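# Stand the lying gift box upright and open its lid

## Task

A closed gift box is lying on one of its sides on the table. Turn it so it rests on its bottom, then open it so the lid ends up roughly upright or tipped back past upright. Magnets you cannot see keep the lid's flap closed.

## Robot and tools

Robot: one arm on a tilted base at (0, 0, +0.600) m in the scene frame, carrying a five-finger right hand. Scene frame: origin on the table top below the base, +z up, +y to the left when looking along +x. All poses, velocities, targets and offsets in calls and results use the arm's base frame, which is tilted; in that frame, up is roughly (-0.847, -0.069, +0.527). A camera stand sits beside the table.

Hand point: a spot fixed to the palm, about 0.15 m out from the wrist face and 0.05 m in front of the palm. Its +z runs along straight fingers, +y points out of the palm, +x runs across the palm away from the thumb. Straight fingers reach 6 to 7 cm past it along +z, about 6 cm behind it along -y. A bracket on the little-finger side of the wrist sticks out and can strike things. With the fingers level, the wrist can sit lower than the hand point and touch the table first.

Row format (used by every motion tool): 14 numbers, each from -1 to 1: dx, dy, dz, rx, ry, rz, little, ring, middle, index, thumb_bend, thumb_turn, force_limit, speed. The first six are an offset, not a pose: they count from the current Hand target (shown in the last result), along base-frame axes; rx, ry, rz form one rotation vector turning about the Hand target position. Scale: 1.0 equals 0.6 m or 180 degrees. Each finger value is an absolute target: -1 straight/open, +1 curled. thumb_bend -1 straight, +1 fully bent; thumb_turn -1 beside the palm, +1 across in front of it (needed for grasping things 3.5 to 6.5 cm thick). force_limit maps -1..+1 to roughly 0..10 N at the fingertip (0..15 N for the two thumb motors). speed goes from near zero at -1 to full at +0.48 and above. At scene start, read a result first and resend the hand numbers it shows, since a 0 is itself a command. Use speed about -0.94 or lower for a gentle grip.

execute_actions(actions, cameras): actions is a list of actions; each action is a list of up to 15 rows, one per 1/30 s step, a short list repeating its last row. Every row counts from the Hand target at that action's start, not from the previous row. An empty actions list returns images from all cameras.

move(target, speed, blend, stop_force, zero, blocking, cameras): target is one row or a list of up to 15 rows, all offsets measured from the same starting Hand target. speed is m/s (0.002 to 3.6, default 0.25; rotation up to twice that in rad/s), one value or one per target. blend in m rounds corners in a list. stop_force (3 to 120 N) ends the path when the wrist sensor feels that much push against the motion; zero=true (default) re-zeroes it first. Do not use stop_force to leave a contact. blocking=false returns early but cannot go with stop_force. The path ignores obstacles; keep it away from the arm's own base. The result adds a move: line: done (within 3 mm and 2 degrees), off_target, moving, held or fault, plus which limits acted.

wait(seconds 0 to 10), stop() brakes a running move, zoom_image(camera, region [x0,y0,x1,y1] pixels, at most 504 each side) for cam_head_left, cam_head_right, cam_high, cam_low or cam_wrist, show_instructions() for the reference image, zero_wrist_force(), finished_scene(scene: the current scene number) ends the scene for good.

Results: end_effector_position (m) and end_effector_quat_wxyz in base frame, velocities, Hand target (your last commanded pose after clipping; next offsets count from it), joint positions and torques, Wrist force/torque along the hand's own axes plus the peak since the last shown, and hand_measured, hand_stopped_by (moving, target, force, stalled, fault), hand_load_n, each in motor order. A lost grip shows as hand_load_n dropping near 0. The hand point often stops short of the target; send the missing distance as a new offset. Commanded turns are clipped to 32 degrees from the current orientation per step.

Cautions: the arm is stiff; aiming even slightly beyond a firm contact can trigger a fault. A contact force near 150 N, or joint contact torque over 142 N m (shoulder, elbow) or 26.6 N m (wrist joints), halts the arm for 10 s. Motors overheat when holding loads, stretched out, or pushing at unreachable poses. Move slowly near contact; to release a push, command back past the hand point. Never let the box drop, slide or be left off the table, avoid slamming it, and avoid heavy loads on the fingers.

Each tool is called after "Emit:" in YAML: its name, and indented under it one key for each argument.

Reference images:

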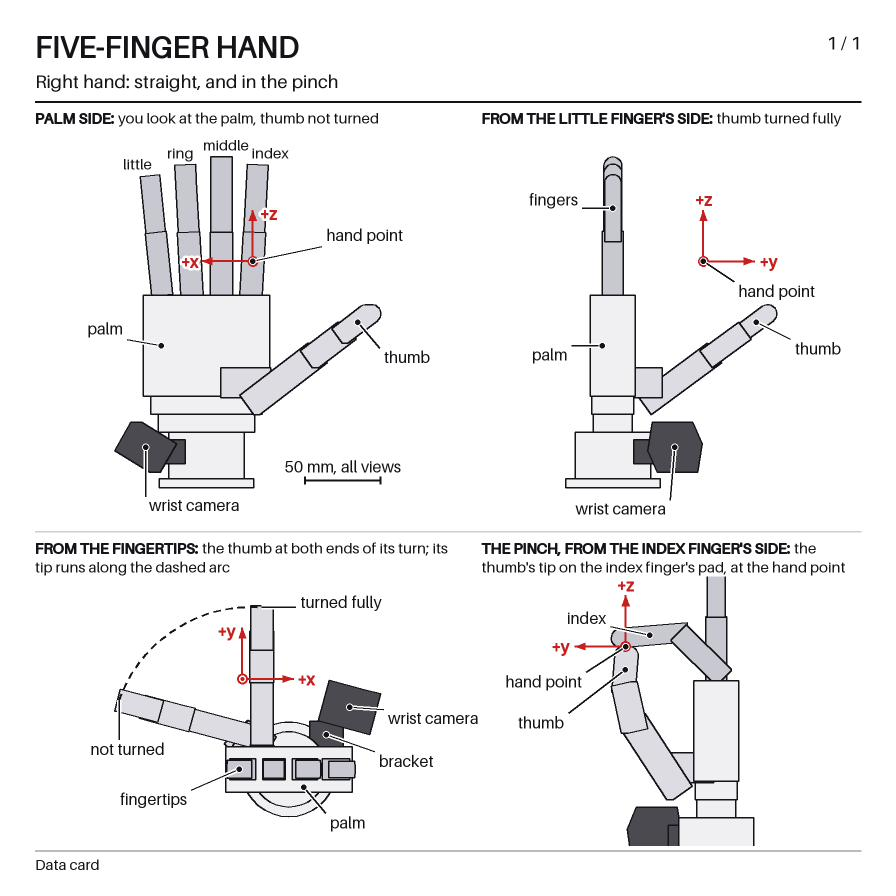

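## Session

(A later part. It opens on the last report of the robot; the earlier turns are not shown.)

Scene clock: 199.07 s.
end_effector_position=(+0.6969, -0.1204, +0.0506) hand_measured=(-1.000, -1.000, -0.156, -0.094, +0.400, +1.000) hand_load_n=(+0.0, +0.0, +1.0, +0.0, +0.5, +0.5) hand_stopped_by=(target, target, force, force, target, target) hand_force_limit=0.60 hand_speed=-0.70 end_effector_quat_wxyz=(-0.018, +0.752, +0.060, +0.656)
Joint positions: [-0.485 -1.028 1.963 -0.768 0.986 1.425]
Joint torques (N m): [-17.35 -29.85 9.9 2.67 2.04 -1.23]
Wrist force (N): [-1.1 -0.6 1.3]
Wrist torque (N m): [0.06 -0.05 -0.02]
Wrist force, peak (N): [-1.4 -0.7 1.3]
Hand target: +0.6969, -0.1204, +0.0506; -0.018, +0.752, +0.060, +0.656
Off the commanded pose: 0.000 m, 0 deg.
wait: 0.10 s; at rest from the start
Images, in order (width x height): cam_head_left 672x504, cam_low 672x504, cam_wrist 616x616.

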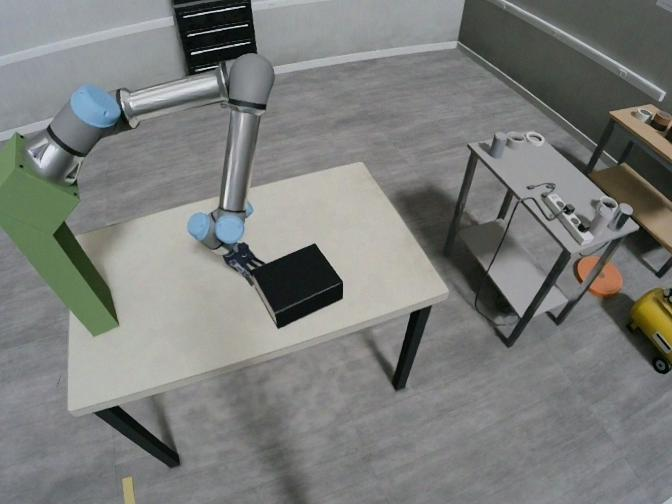

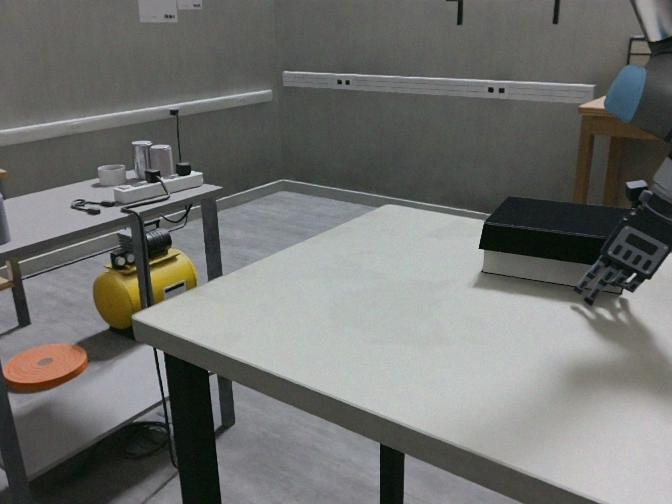

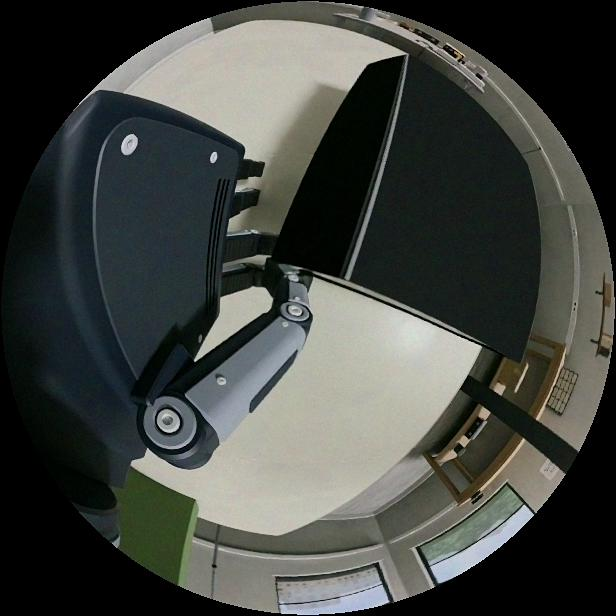

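Emit:
move:
  target: [-0.0423,-0.0034,0.0264,0,0,0,-1,-1,0.2,0.2,0.4,1,0.6,-0.7]
  speed: 0.04
  stop_force: 6
  cameras: ["cam_wrist","cam_low"]

Emit:
zoom_image:
  camera: "cam_wrist"
  region: [200, 180, 420, 360]

Emit:
zoom_image:
  camera: "cam_low"
  region: [460, 170, 672, 320]

Scene clock: 202.90 s.
end_effector_position=(+0.6715, -0.1224, +0.0665) hand_measured=(-1.000, -1.000, -0.156, -0.094, +0.400, +1.000) hand_load_n=(+0.0, +0.0, +0.5, +0.0, +0.0, +0.0) hand_stopped_by=(target, target, force, force, target, target) hand_force_limit=0.60 hand_speed=-0.70 end_effector_quat_wxyz=(-0.018, +0.752, +0.060, +0.656)
Joint positions: [-0.518 -1.1 2.031 -0.76 0.953 1.418]
Joint torques (N m): [8.09 -25.71 -5.4 -0.28 2.2 1.54]
Wrist force (N): [-1.4 -0.5 1.4]
Wrist torque (N m): [-0.01 -0.04 0.07]
Wrist force, peak (N): [-1.8 -0.5 1.8]
Hand target: +0.6715, -0.1224, +0.0665; -0.018, +0.752, +0.060, +0.656
Off the commanded pose: 0.000 m, 0 deg.
move: done
Images, in order (width x height): cam_low 672x504, cam_wrist 616x616.

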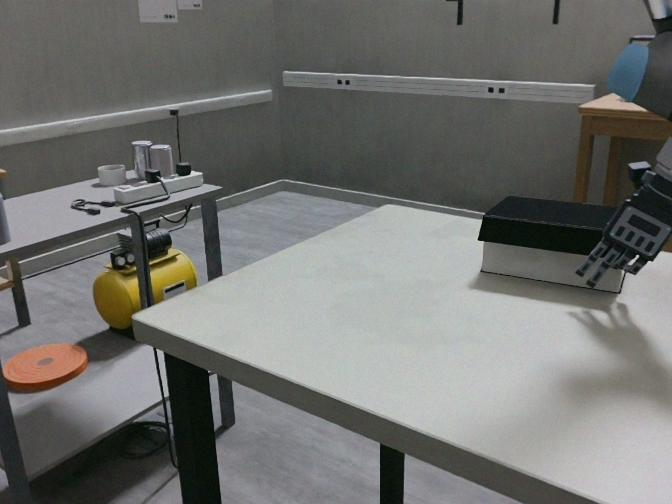

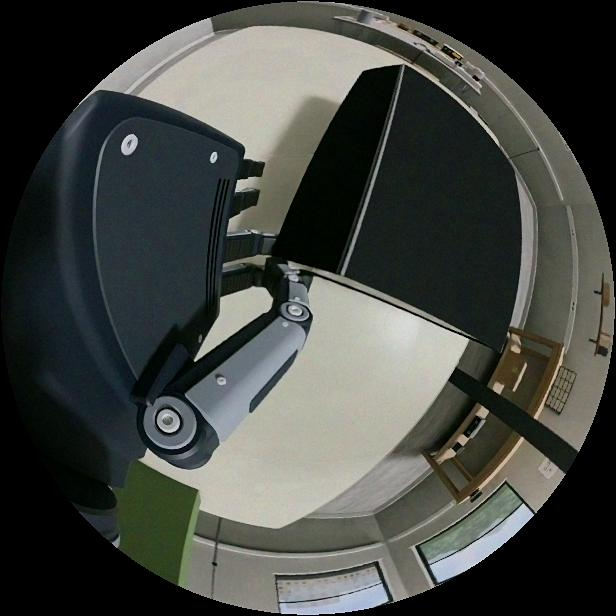

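Scaled by 2.291 from the camera's 616x616 image, which has a finer 880x880 frame.

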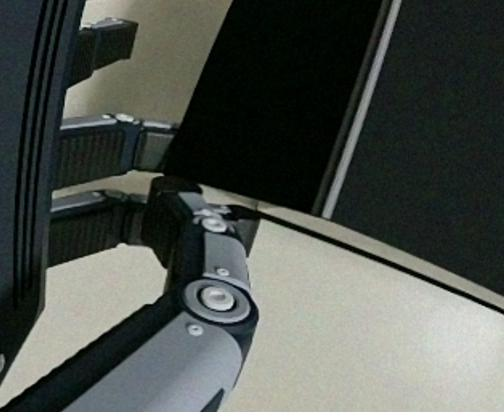

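Scaled by 2.377 from the camera's 672x504 image, which has a finer 960x720 frame.

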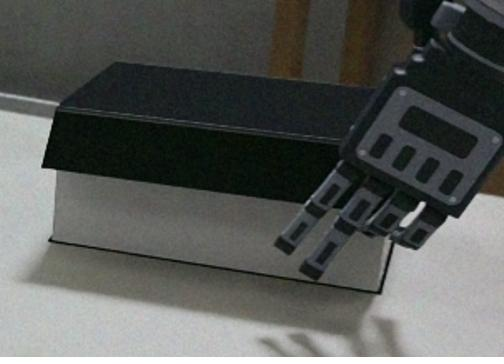

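Emit:
move:
  target: [-0.0494,-0.004,0.0308,0,0,0,-1,-1,0.2,0.2,0.4,1,0.6,-0.7]
  speed: 0.04
  stop_force: 6
  cameras: ["cam_wrist","cam_low"]

Emit:
zoom_image:
  camera: "cam_wrist"
  region: [200, 180, 420, 360]

Emit:
zoom_image:
  camera: "cam_low"
  region: [460, 170, 672, 320]

Scene clock: 205.10 s.
end_effector_position=(+0.6419, -0.1248, +0.0850) hand_measured=(-1.000, -1.000, -0.156, -0.094, +0.400, +1.000) hand_load_n=(+0.0, +0.0, +0.0, +0.0, +0.0, +0.0) hand_stopped_by=(target, target, force, force, target, target) hand_force_limit=0.60 hand_speed=-0.70 end_effector_quat_wxyz=(-0.018, +0.752, +0.060, +0.656)
Joint positions: [-0.561 -1.187 2.104 -0.741 0.91 1.409]
Joint torques (N m): [8.26 -24.82 -5.68 -0.46 2.32 1.56]
Wrist force (N): [-1.2 -0.5 1.3]
Wrist torque (N m): [0.02 -0.07 0.10]
Wrist force, peak (N): [-2.0 -0.6 1.8]
Hand target: +0.6419, -0.1248, +0.0850; -0.018, +0.752, +0.060, +0.656
Off the commanded pose: 0.000 m, 0 deg.
move: done
Images, in order (width x height): cam_low 672x504, cam_wrist 616x616.

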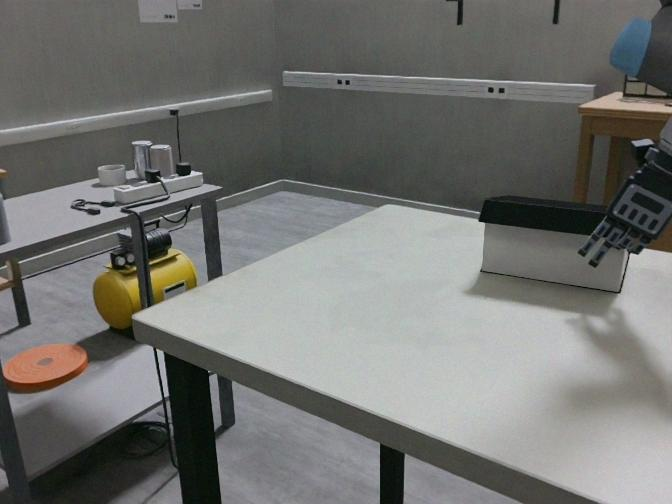

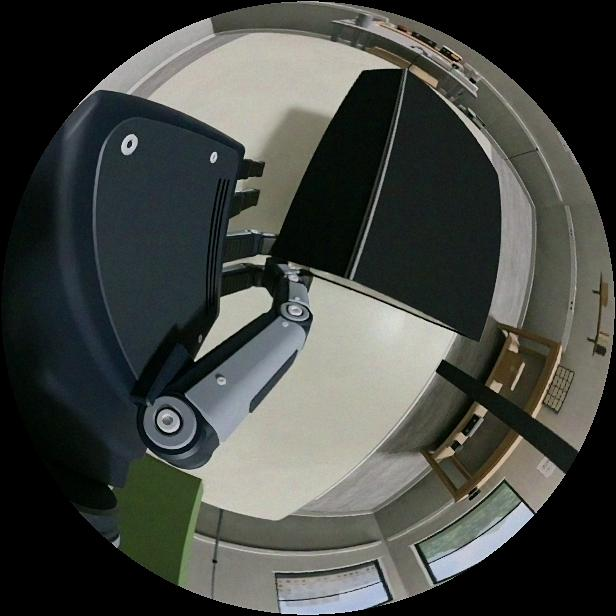

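Scaled by 2.291 from the camera's 616x616 image, which has a finer 880x880 frame.

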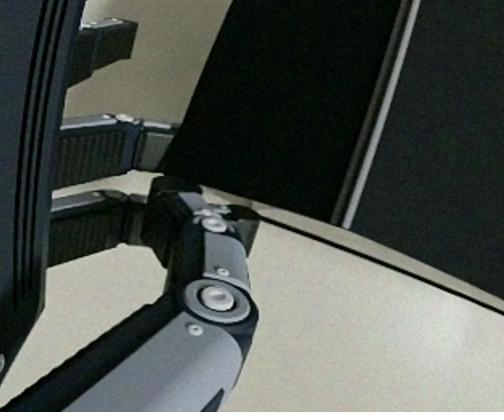

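Scaled by 2.377 from the camera's 672x504 image, which has a finer 960x720 frame.

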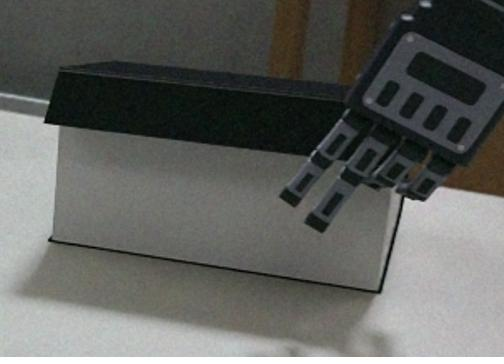

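Emit:
move:
  target:
    - [-0.0338,-0.016,0.0227,0,0,0,-1,-1,0.2,0.2,0.4,1,0.6,-0.7]
    - [-0.0623,-0.04,0.0432,0,0,0,-1,-1,0.2,0.2,0.4,1,0.6,-0.7]
  speed: 0.04
  stop_force: 6
  cameras: ["cam_wrist","cam_low"]

Emit:
zoom_image:
  camera: "cam_wrist"
  region: [200, 180, 420, 360]

Emit:
zoom_image:
  camera: "cam_low"
  region: [460, 170, 672, 320]

Scene clock: 208.87 s.
end_effector_position=(+0.6045, -0.1488, +0.1109) hand_measured=(-1.000, -1.000, -0.156, -0.094, +0.400, +1.000) hand_load_n=(+0.0, +0.0, +0.0, +0.0, +0.0, +0.0) hand_stopped_by=(target, target, force, force, target, target) hand_force_limit=0.60 hand_speed=-0.70 end_effector_quat_wxyz=(-0.018, +0.752, +0.060, +0.656)
Joint positions: [-0.675 -1.295 2.168 -0.679 0.799 1.381]
Joint torques (N m): [7.93 -22.22 -8.03 -0.51 2.33 2.21]
Wrist force (N): [-1.6 -0.5 1.1]
Wrist torque (N m): [0.06 0.00 0.03]
Wrist force, peak (N): [-1.7 -0.9 1.8]
Hand target: +0.6045, -0.1488, +0.1109; -0.018, +0.752, +0.060, +0.656
Off the commanded pose: 0.000 m, 0 deg.
move: done
Images, in order (width x height): cam_low 672x504, cam_wrist 616x616.

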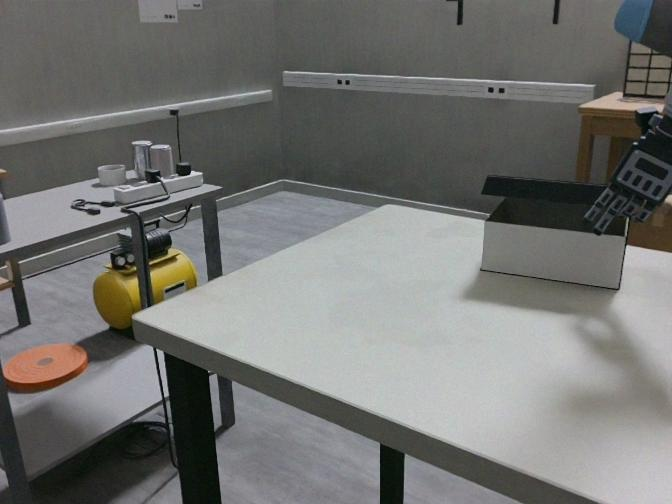

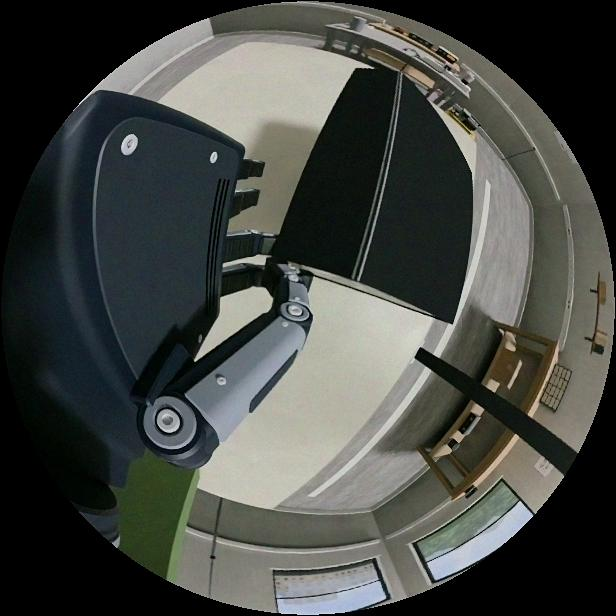

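Scaled by 2.291 from the camera's 616x616 image, which has a finer 880x880 frame.

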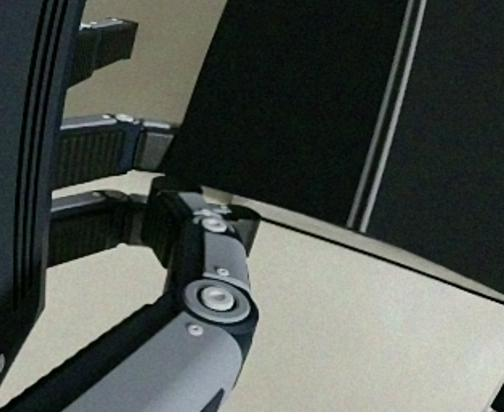

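Scaled by 2.377 from the camera's 672x504 image, which has a finer 960x720 frame.

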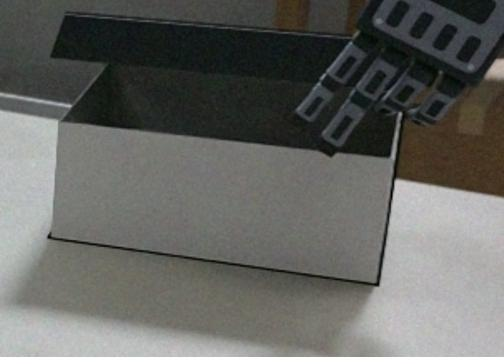

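Emit:
move:
  target: [-0.04,-0.0483,0.0307,0,0,0,-1,-1,0.2,0.2,0.4,1,0.6,-0.7]
  speed: 0.04
  stop_force: 6
  cameras: ["cam_wrist","cam_low"]

Emit:
zoom_image:
  camera: "cam_wrist"
  region: [200, 180, 420, 360]

Emit:
zoom_image:
  camera: "cam_low"
  region: [460, 150, 672, 300]

Scene clock: 211.60 s.
end_effector_position=(+0.5805, -0.1778, +0.1293) hand_measured=(-1.000, -1.000, -0.156, -0.094, +0.400, +1.000) hand_load_n=(+0.0, +0.5, +0.5, +0.0, +0.0, +0.0) hand_stopped_by=(target, target, force, force, target, target) hand_force_limit=0.60 hand_speed=-0.70 end_effector_quat_wxyz=(-0.018, +0.752, +0.060, +0.656)
Joint positions: [-0.785 -1.354 2.182 -0.609 0.691 1.348]
Joint torques (N m): [6.43 -20.21 -9.97 -0.65 2.11 2.63]
Wrist force (N): [-1.0 -0.5 1.1]
Wrist torque (N m): [0.05 -0.08 0.08]
Wrist force, peak (N): [-1.6 -0.9 1.6]
Hand target: +0.5805, -0.1778, +0.1293; -0.018, +0.752, +0.060, +0.656
Off the commanded pose: 0.000 m, 0 deg.
move: done
Images, in order (width x height): cam_low 672x504, cam_wrist 616x616.

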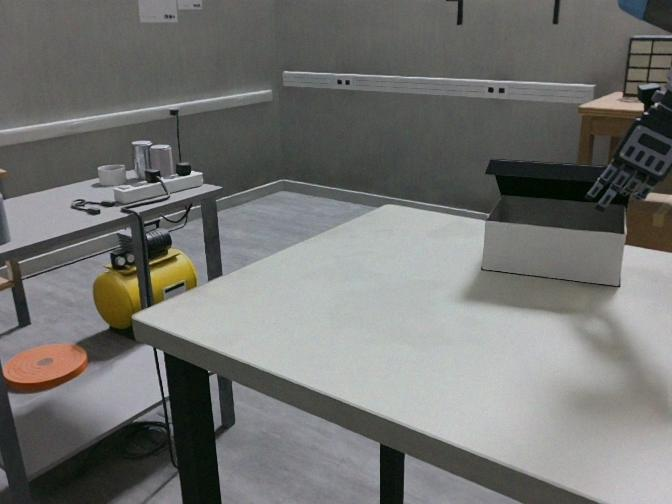

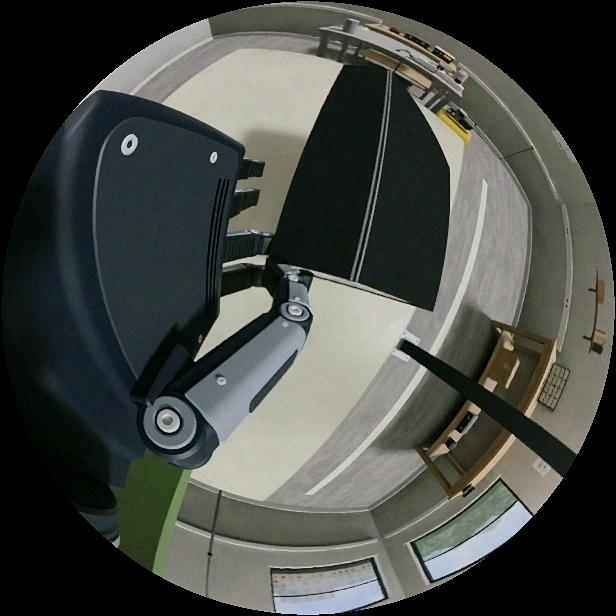

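Scaled by 2.291 from the camera's 616x616 image, which has a finer 880x880 frame.

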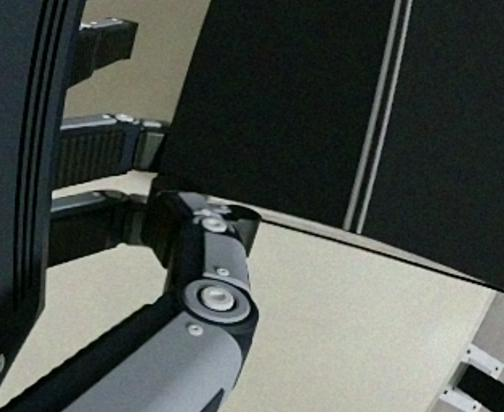

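Scaled by 2.377 from the camera's 672x504 image, which has a finer 960x720 frame.

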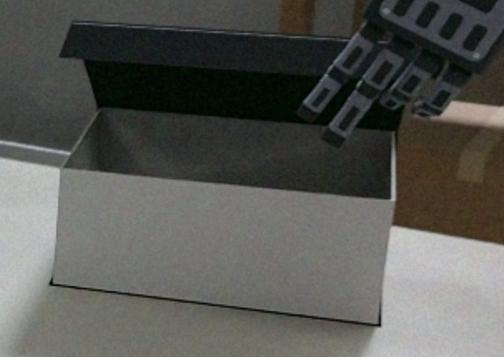

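Emit:
move:
  target: [-0.0320,-0.0677,0.0281,0,0,0,-1,-1,0.2,0.2,0.4,1,0.6,-0.7]
  speed: 0.04
  stop_force: 6
  cameras: ["cam_wrist","cam_low","cam_head_left"]

Emit:
zoom_image:
  camera: "cam_wrist"
  region: [200, 180, 420, 360]

Emit:
zoom_image:
  camera: "cam_low"
  region: [460, 150, 672, 300]

Scene clock: 214.47 s.
end_effector_position=(+0.5613, -0.2184, +0.1462) hand_measured=(-1.000, -1.000, -0.156, -0.094, +0.400, +1.000) hand_load_n=(+0.0, +0.0, +0.0, +0.0, +0.0, +0.0) hand_stopped_by=(target, target, force, force, target, target) hand_force_limit=0.60 hand_speed=-0.70 end_effector_quat_wxyz=(-0.018, +0.752, +0.060, +0.656)
Joint positions: [-0.908 -1.376 2.153 -0.518 0.572 1.299]
Joint torques (N m): [3.32 -18.19 11.93 -0.73 2.17 2.7]
Wrist force (N): [-0.9 0.0 1.4]
Wrist torque (N m): [0.10 -0.08 0.09]
Wrist force, peak (N): [-1.1 -1.0 1.6]
Hand target: +0.5613, -0.2184, +0.1462; -0.018, +0.752, +0.060, +0.656
Off the commanded pose: 0.000 m, 0 deg.
move: done
Images, in order (width x height): cam_head_left 672x504, cam_low 672x504, cam_wrist 616x616.

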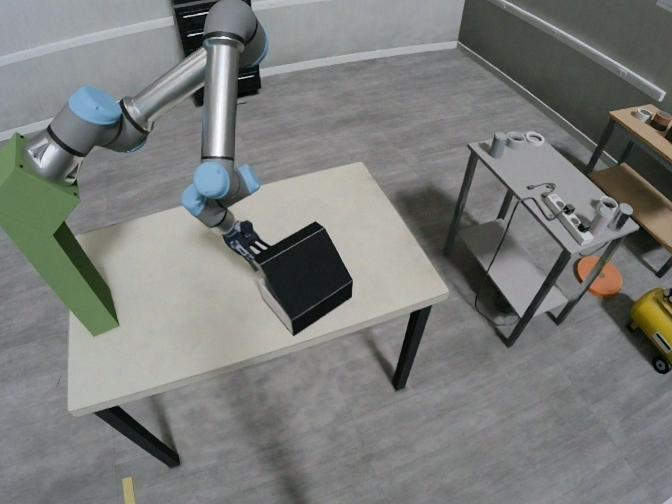

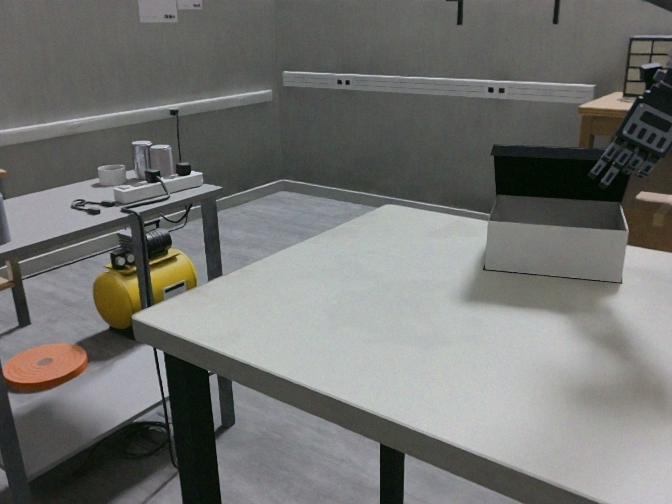

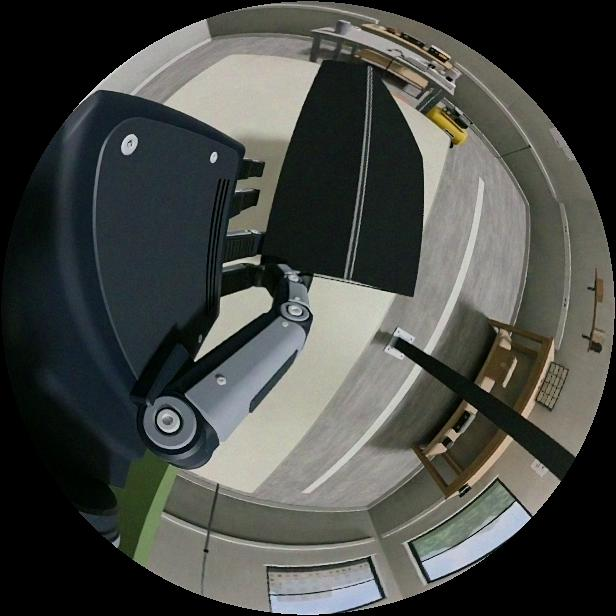

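Scaled by 2.291 from the camera's 616x616 image, which has a finer 880x880 frame.

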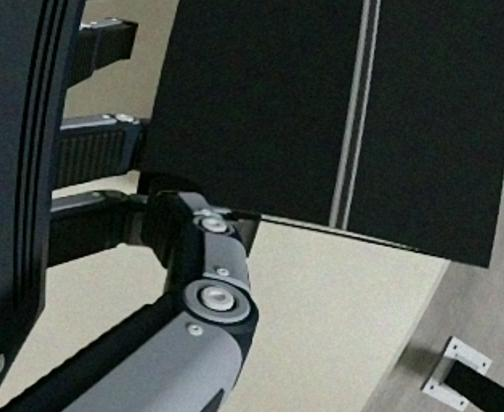

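Scaled by 2.377 from the camera's 672x504 image, which has a finer 960x720 frame.

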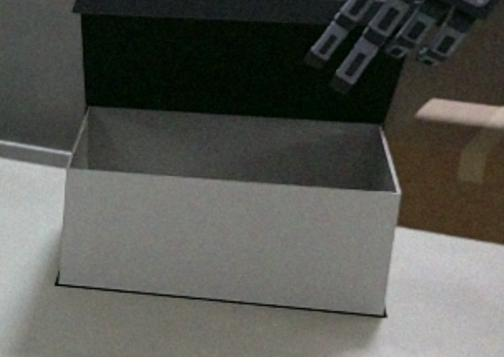

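Emit:
move:
  target: [-0.0075,-0.084,0.015,0,0,0,-1,-1,0.2,0.2,0.4,1,0.6,-0.7]
  speed: 0.04
  stop_force: 6
  cameras: ["cam_wrist","cam_low","cam_head_left"]

Emit:
zoom_image:
  camera: "cam_wrist"
  region: [200, 180, 420, 360]

Emit:
zoom_image:
  camera: "cam_low"
  region: [460, 120, 672, 300]

Emit:
zoom_image:
  camera: "cam_head_left"
  region: [200, 200, 380, 350]

Scene clock: 217.70 s.
end_effector_position=(+0.5568, -0.2688, +0.1552) hand_measured=(-1.000, -1.000, -0.156, -0.094, +0.400, +1.000) hand_load_n=(+0.0, +0.0, +0.0, +0.0, +0.0, +0.0) hand_stopped_by=(target, target, force, force, target, target) hand_force_limit=0.60 hand_speed=-0.70 end_effector_quat_wxyz=(-0.018, +0.752, +0.060, +0.656)
Joint positions: [-1.002 -1.33 2.065 -0.431 0.481 1.247]
Joint torques (N m): [0.27 -37.75 10.69 -0.72 2.19 2.7]
Wrist force (N): [-1.4 -0.2 1.0]
Wrist torque (N m): [0.07 0.00 0.07]
Wrist force, peak (N): [-1.2 -0.7 1.3]
Hand target: +0.5568, -0.2688, +0.1552; -0.018, +0.752, +0.060, +0.656
Off the commanded pose: 0.000 m, 0 deg.
move: done
Images, in order (width x height): cam_head_left 672x504, cam_low 672x504, cam_wrist 616x616.

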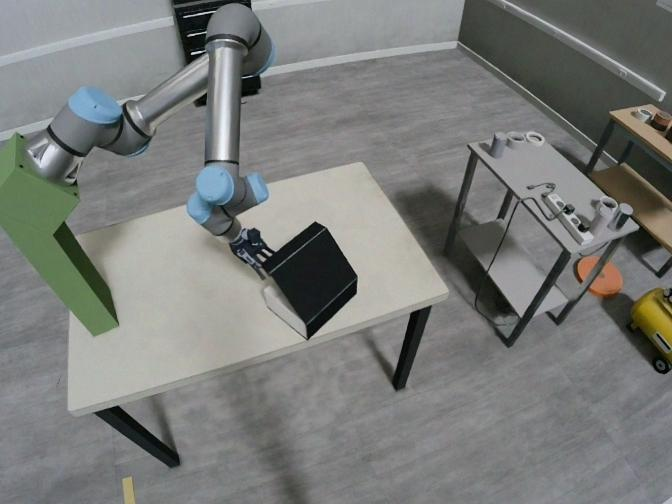

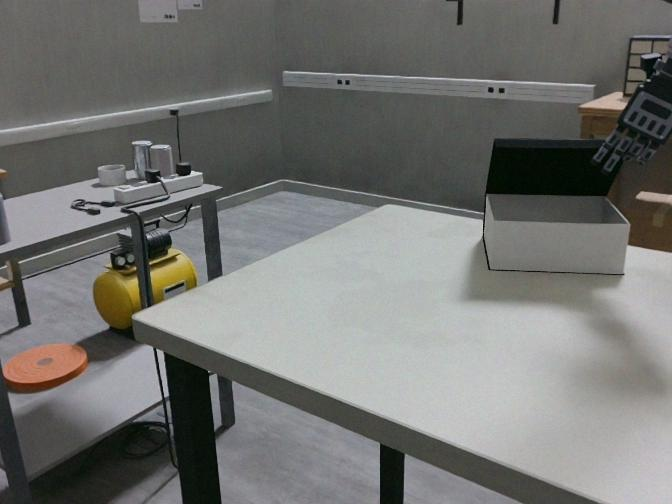

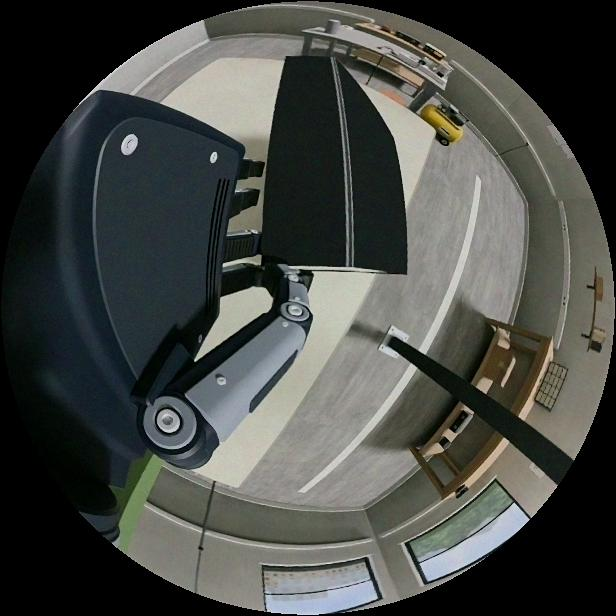

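Scaled by 2.291 from the camera's 616x616 image, which has a finer 880x880 frame.

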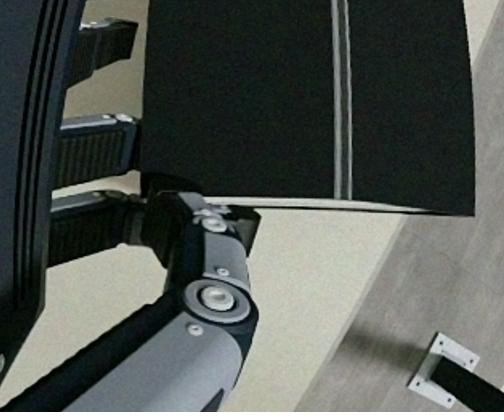

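Scaled by 2.377 from the camera's 672x504 image, which has a finer 960x720 frame.

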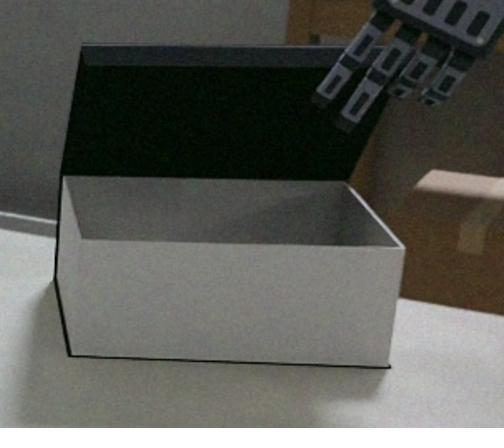

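Scaled by 2.800 from the camera's 672x504 image, which has a finer 960x720 frame.

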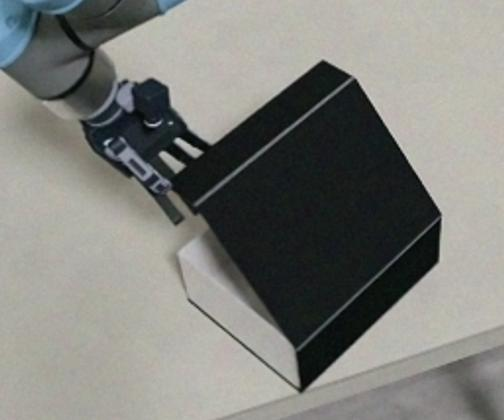

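Emit:
move:
  target: [0,0,0,0,0,0,-1,-1,0.2,0.2,0.8,1,-0.5,-0.85]
  speed: 0.04
  cameras: ["cam_wrist","cam_low","cam_head_left"]

Emit:
zoom_image:
  camera: "cam_wrist"
  region: [200, 180, 420, 360]

Emit:
zoom_image:
  camera: "cam_low"
  region: [460, 100, 672, 280]

Emit:
zoom_image:
  camera: "cam_head_left"
  region: [200, 200, 380, 350]

Scene clock: 221.47 s.
end_effector_position=(+0.5568, -0.2688, +0.1552) hand_measured=(-1.000, -1.000, -0.156, -0.094, +0.756, +1.000) hand_load_n=(+0.0, +0.0, +0.5, +0.5, +3.5, +0.5) hand_stopped_by=(target, target, force, force, force, target) hand_force_limit=-0.50 hand_speed=-0.85 end_effector_quat_wxyz=(-0.018, +0.752, +0.060, +0.656)
Joint positions: [-1.002 -1.33 2.065 -0.431 0.481 1.247]
Joint torques (N m): [-0.49 -37.84 10.75 -0.71 1.75 2.58]
Wrist force (N): [-1.3 -0.3 1.2]
Wrist torque (N m): [0.04 -0.02 0.07]
Wrist force, peak (N): [-1.3 -0.3 1.2]
Hand target: +0.5568, -0.2688, +0.1552; -0.018, +0.752, +0.060, +0.656
Off the commanded pose: 0.000 m, 0 deg.
move: done
Images, in order (width x height): cam_head_left 672x504, cam_low 672x504, cam_wrist 616x616.

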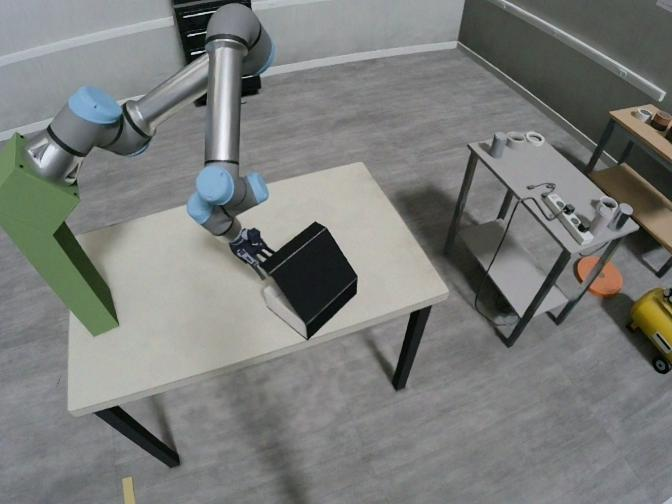

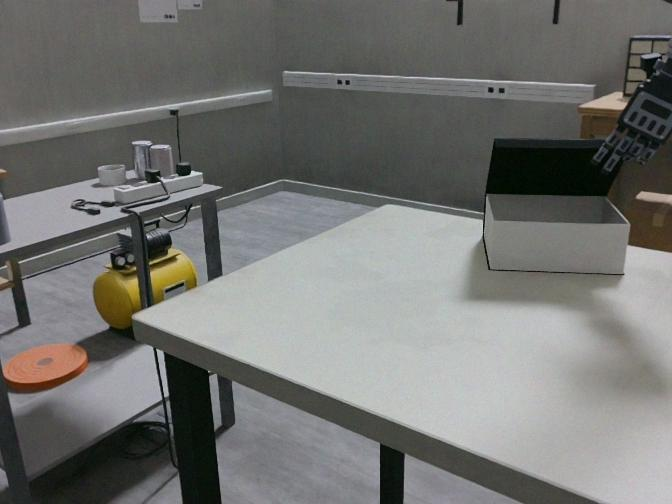

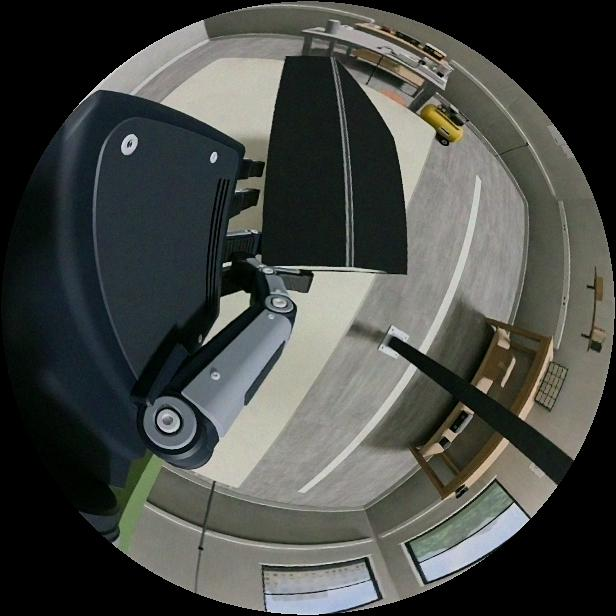

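Scaled by 2.291 from the camera's 616x616 image, which has a finer 880x880 frame.

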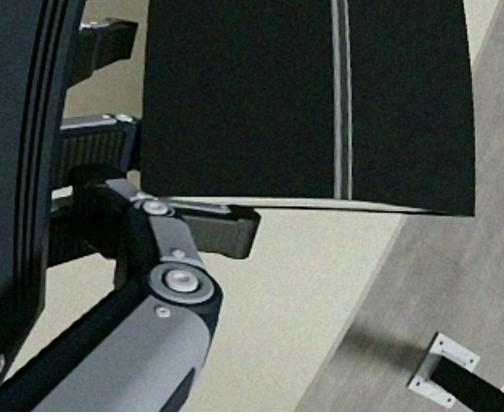

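Scaled by 2.377 from the camera's 672x504 image, which has a finer 960x720 frame.

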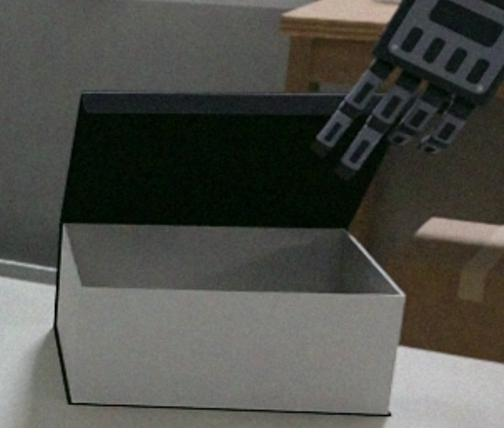

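Scaled by 2.800 from the camera's 672x504 image, which has a finer 960x720 frame.

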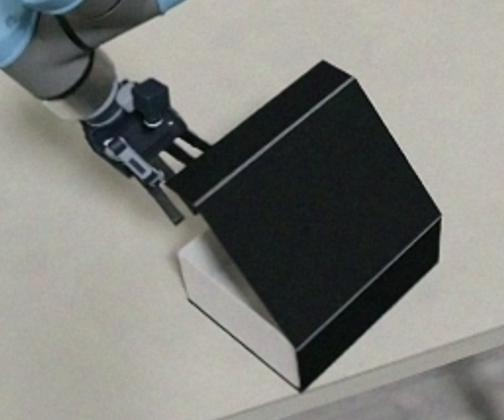

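Emit:
move:
  target: [0.0212,0.0017,-0.0132,0,0,0,-1,-1,0.2,0.2,0.8,1,-0.5,-0.85]
  speed: 0.04
  cameras: ["cam_wrist","cam_low","cam_head_left"]

Emit:
zoom_image:
  camera: "cam_low"
  region: [460, 100, 672, 280]

Emit:
zoom_image:
  camera: "cam_head_left"
  region: [200, 200, 380, 350]

Emit:
zoom_image:
  camera: "cam_wrist"
  region: [200, 180, 420, 360]

Scene clock: 225.13 s.
end_effector_position=(+0.5697, -0.2679, +0.1473) hand_measured=(-1.000, -1.000, -0.156, -0.094, +0.756, +1.000) hand_load_n=(+0.0, +0.5, +0.0, +0.5, +3.5, +0.5) hand_stopped_by=(target, target, force, force, force, target) hand_force_limit=-0.50 hand_speed=-0.85 end_effector_quat_wxyz=(-0.018, +0.752, +0.060, +0.656) end_effector_velocity=(-0.002, +0.000, +0.000) end_effector_angular_velocity=(+0.003, +0.001, +0.001)
Joint positions: [-0.971 -1.299 2.049 -0.462 0.511 1.266]
Joint velocities: [-0.004 -0.002 0.001 0.005 -0.005 -0.002]
Joint torques (N m): [-27.26 -38.25 10.17 2.53 -2.76 -1.28]
Wrist force (N): [-1.3 -0.6 0.9]
Wrist torque (N m): [0.04 -0.04 -0.01]
Wrist force, peak (N): [-1.2 -0.7 1.2]
Hand target: +0.5695, -0.2678, +0.1472; -0.018, +0.752, +0.060, +0.656
Off the commanded pose: 0.000 m, 0 deg.
move: done
Images, in order (width x height): cam_head_left 672x504, cam_low 672x504, cam_wrist 616x616.

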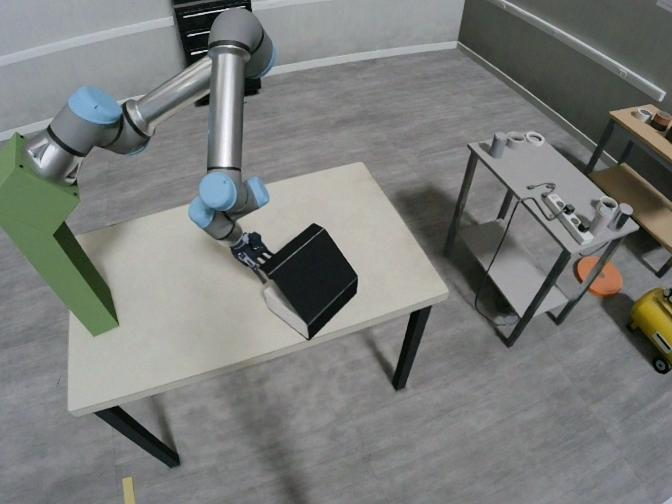

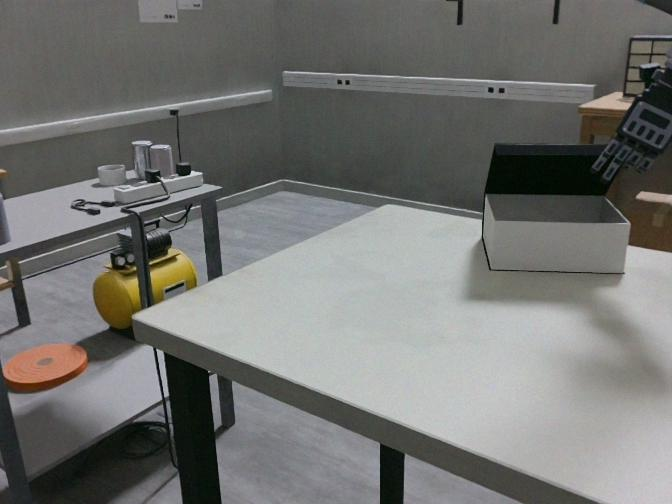

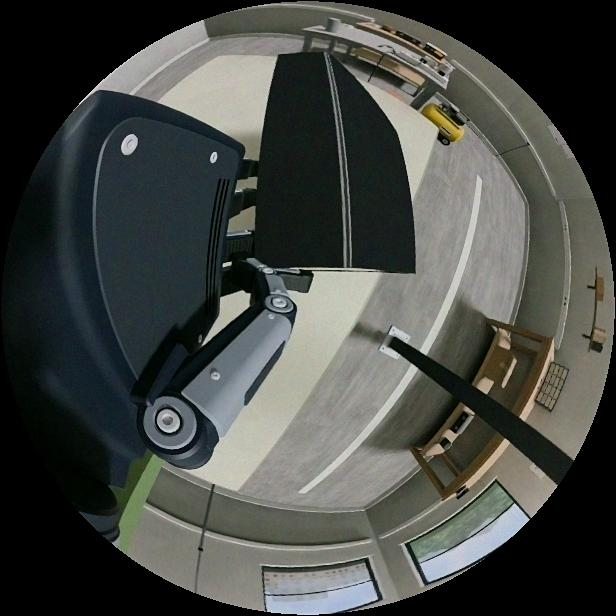

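Scaled by 2.377 from the camera's 672x504 image, which has a finer 960x720 frame.

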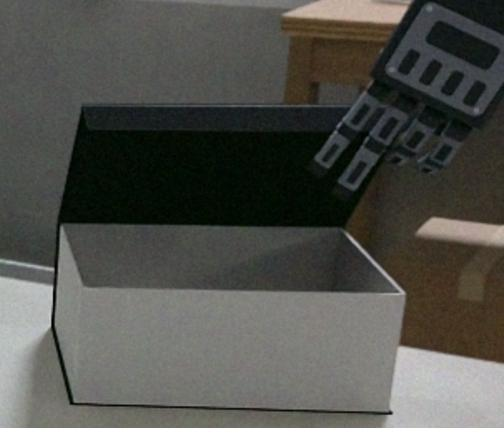

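Scaled by 2.800 from the camera's 672x504 image, which has a finer 960x720 frame.

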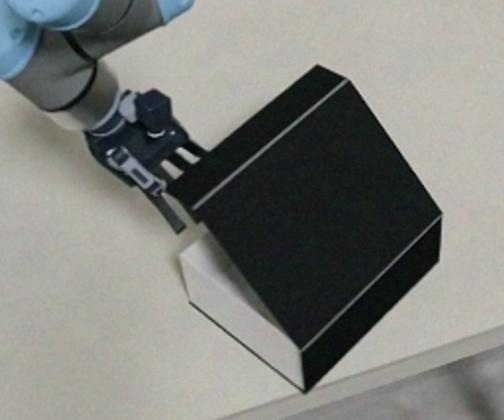

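Scaled by 2.291 from the camera's 616x616 image, which has a finer 880x880 frame.

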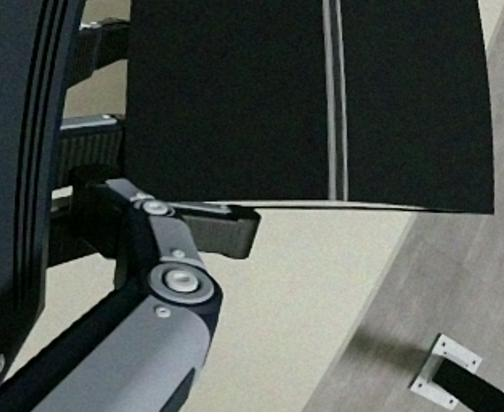

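Emit:
move:
  target:
    - [0,0,0,0,0,0,0,0,0.2,0.2,0.8,1,-0.6,-0.7]
    - [0.0378,0.0065,-0.0017,-0.0352,-0.1457,0.0591,0,0,0.2,0.2,0.8,1,-0.6,-0.7]
  speed: 0.06
  cameras: ["cam_wrist","cam_low","cam_head_left"]

Emit:
zoom_image:
  camera: "cam_low"
  region: [460, 100, 672, 280]

Emit:
zoom_image:
  camera: "cam_head_left"
  region: [200, 200, 380, 350]

Emit:
zoom_image:
  camera: "cam_wrist"
  region: [200, 180, 420, 360]

Scene clock: 234.23 s.
end_effector_position=(+0.5923, -0.2638, +0.1461) hand_measured=(+0.000, +0.000, -0.156, -0.094, +0.756, +1.000) hand_load_n=(+0.5, +0.5, +0.0, +0.5, +3.5, +0.0) hand_stopped_by=(target, target, force, force, force, target) hand_force_limit=-0.60 hand_speed=-0.70 end_effector_quat_wxyz=(-0.023, +0.575, +0.167, +0.801)
Joint positions: [-0.992 -1.034 2.28 -2.085 0.39 2.117]
Joint torques (N m): [-30.02 -33.4 12.37 -2.11 -1.94 -1.93]
Wrist force (N): [-1.1 -0.5 0.4]
Wrist torque (N m): [0.07 -0.06 0.13]
Wrist force, peak (N): [-1.2 -1.1 1.0]
Hand target: +0.5922, -0.2639, +0.1462; -0.023, +0.575, +0.167, +0.801
Off the commanded pose: 0.000 m, 0 deg.
move: done
Images, in order (width x height): cam_head_left 672x504, cam_low 672x504, cam_wrist 616x616.

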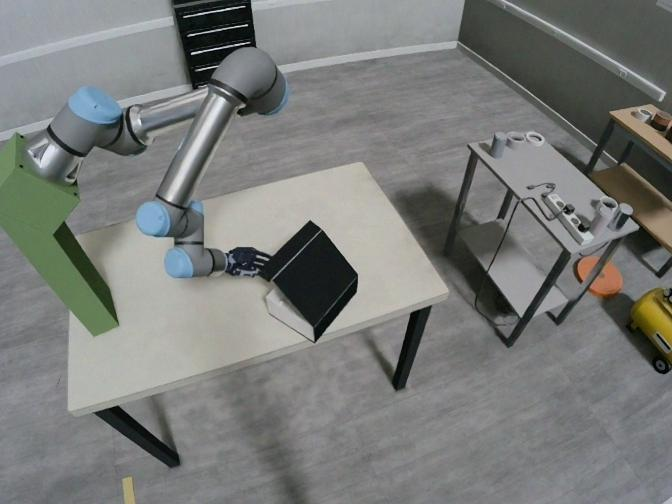

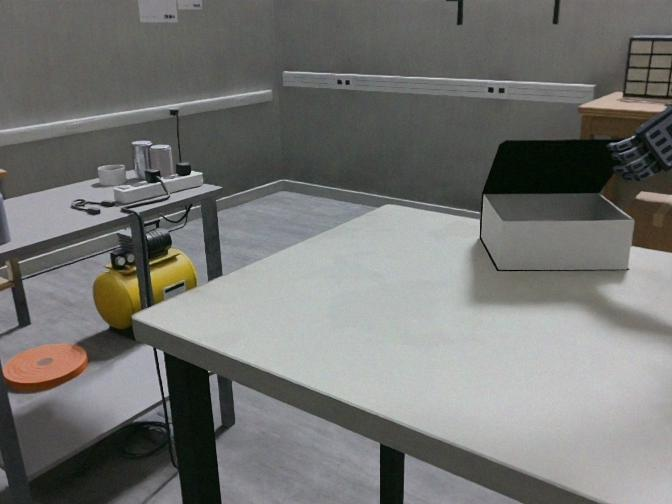

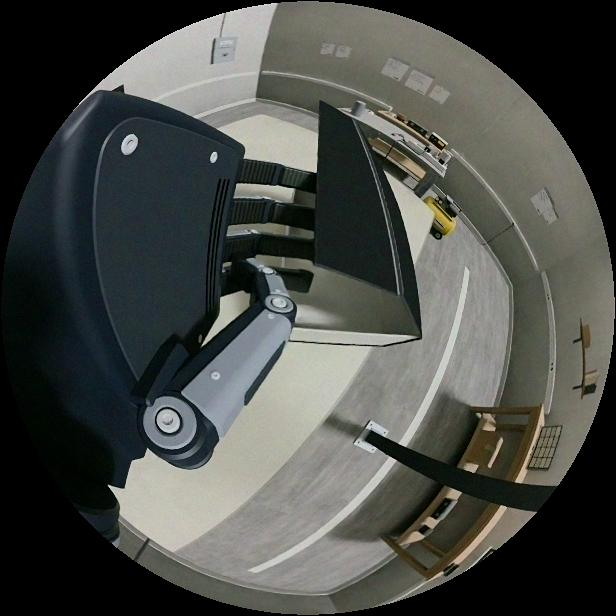

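Scaled by 2.377 from the camera's 672x504 image, which has a finer 960x720 frame.

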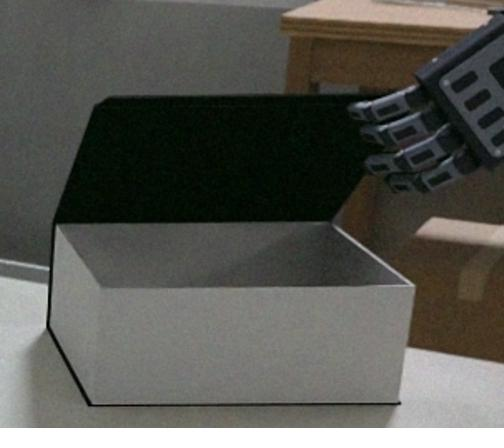

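Scaled by 2.800 from the camera's 672x504 image, which has a finer 960x720 frame.

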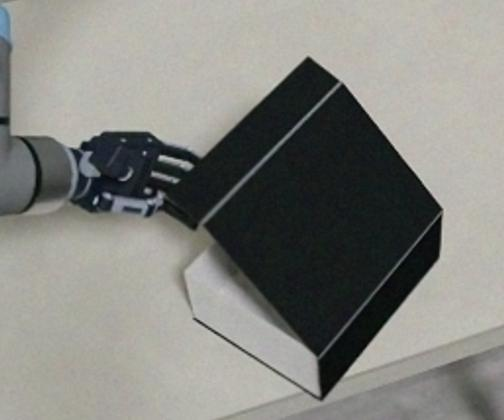

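Scaled by 2.291 from the camera's 616x616 image, which has a finer 880x880 frame.

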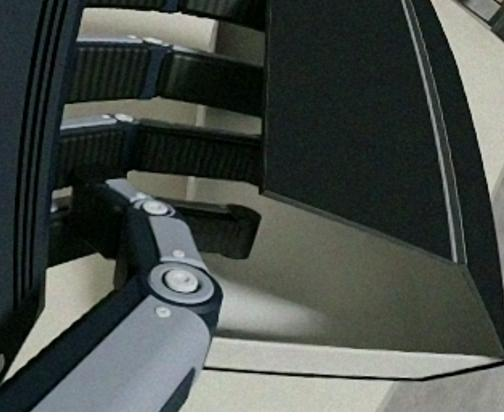

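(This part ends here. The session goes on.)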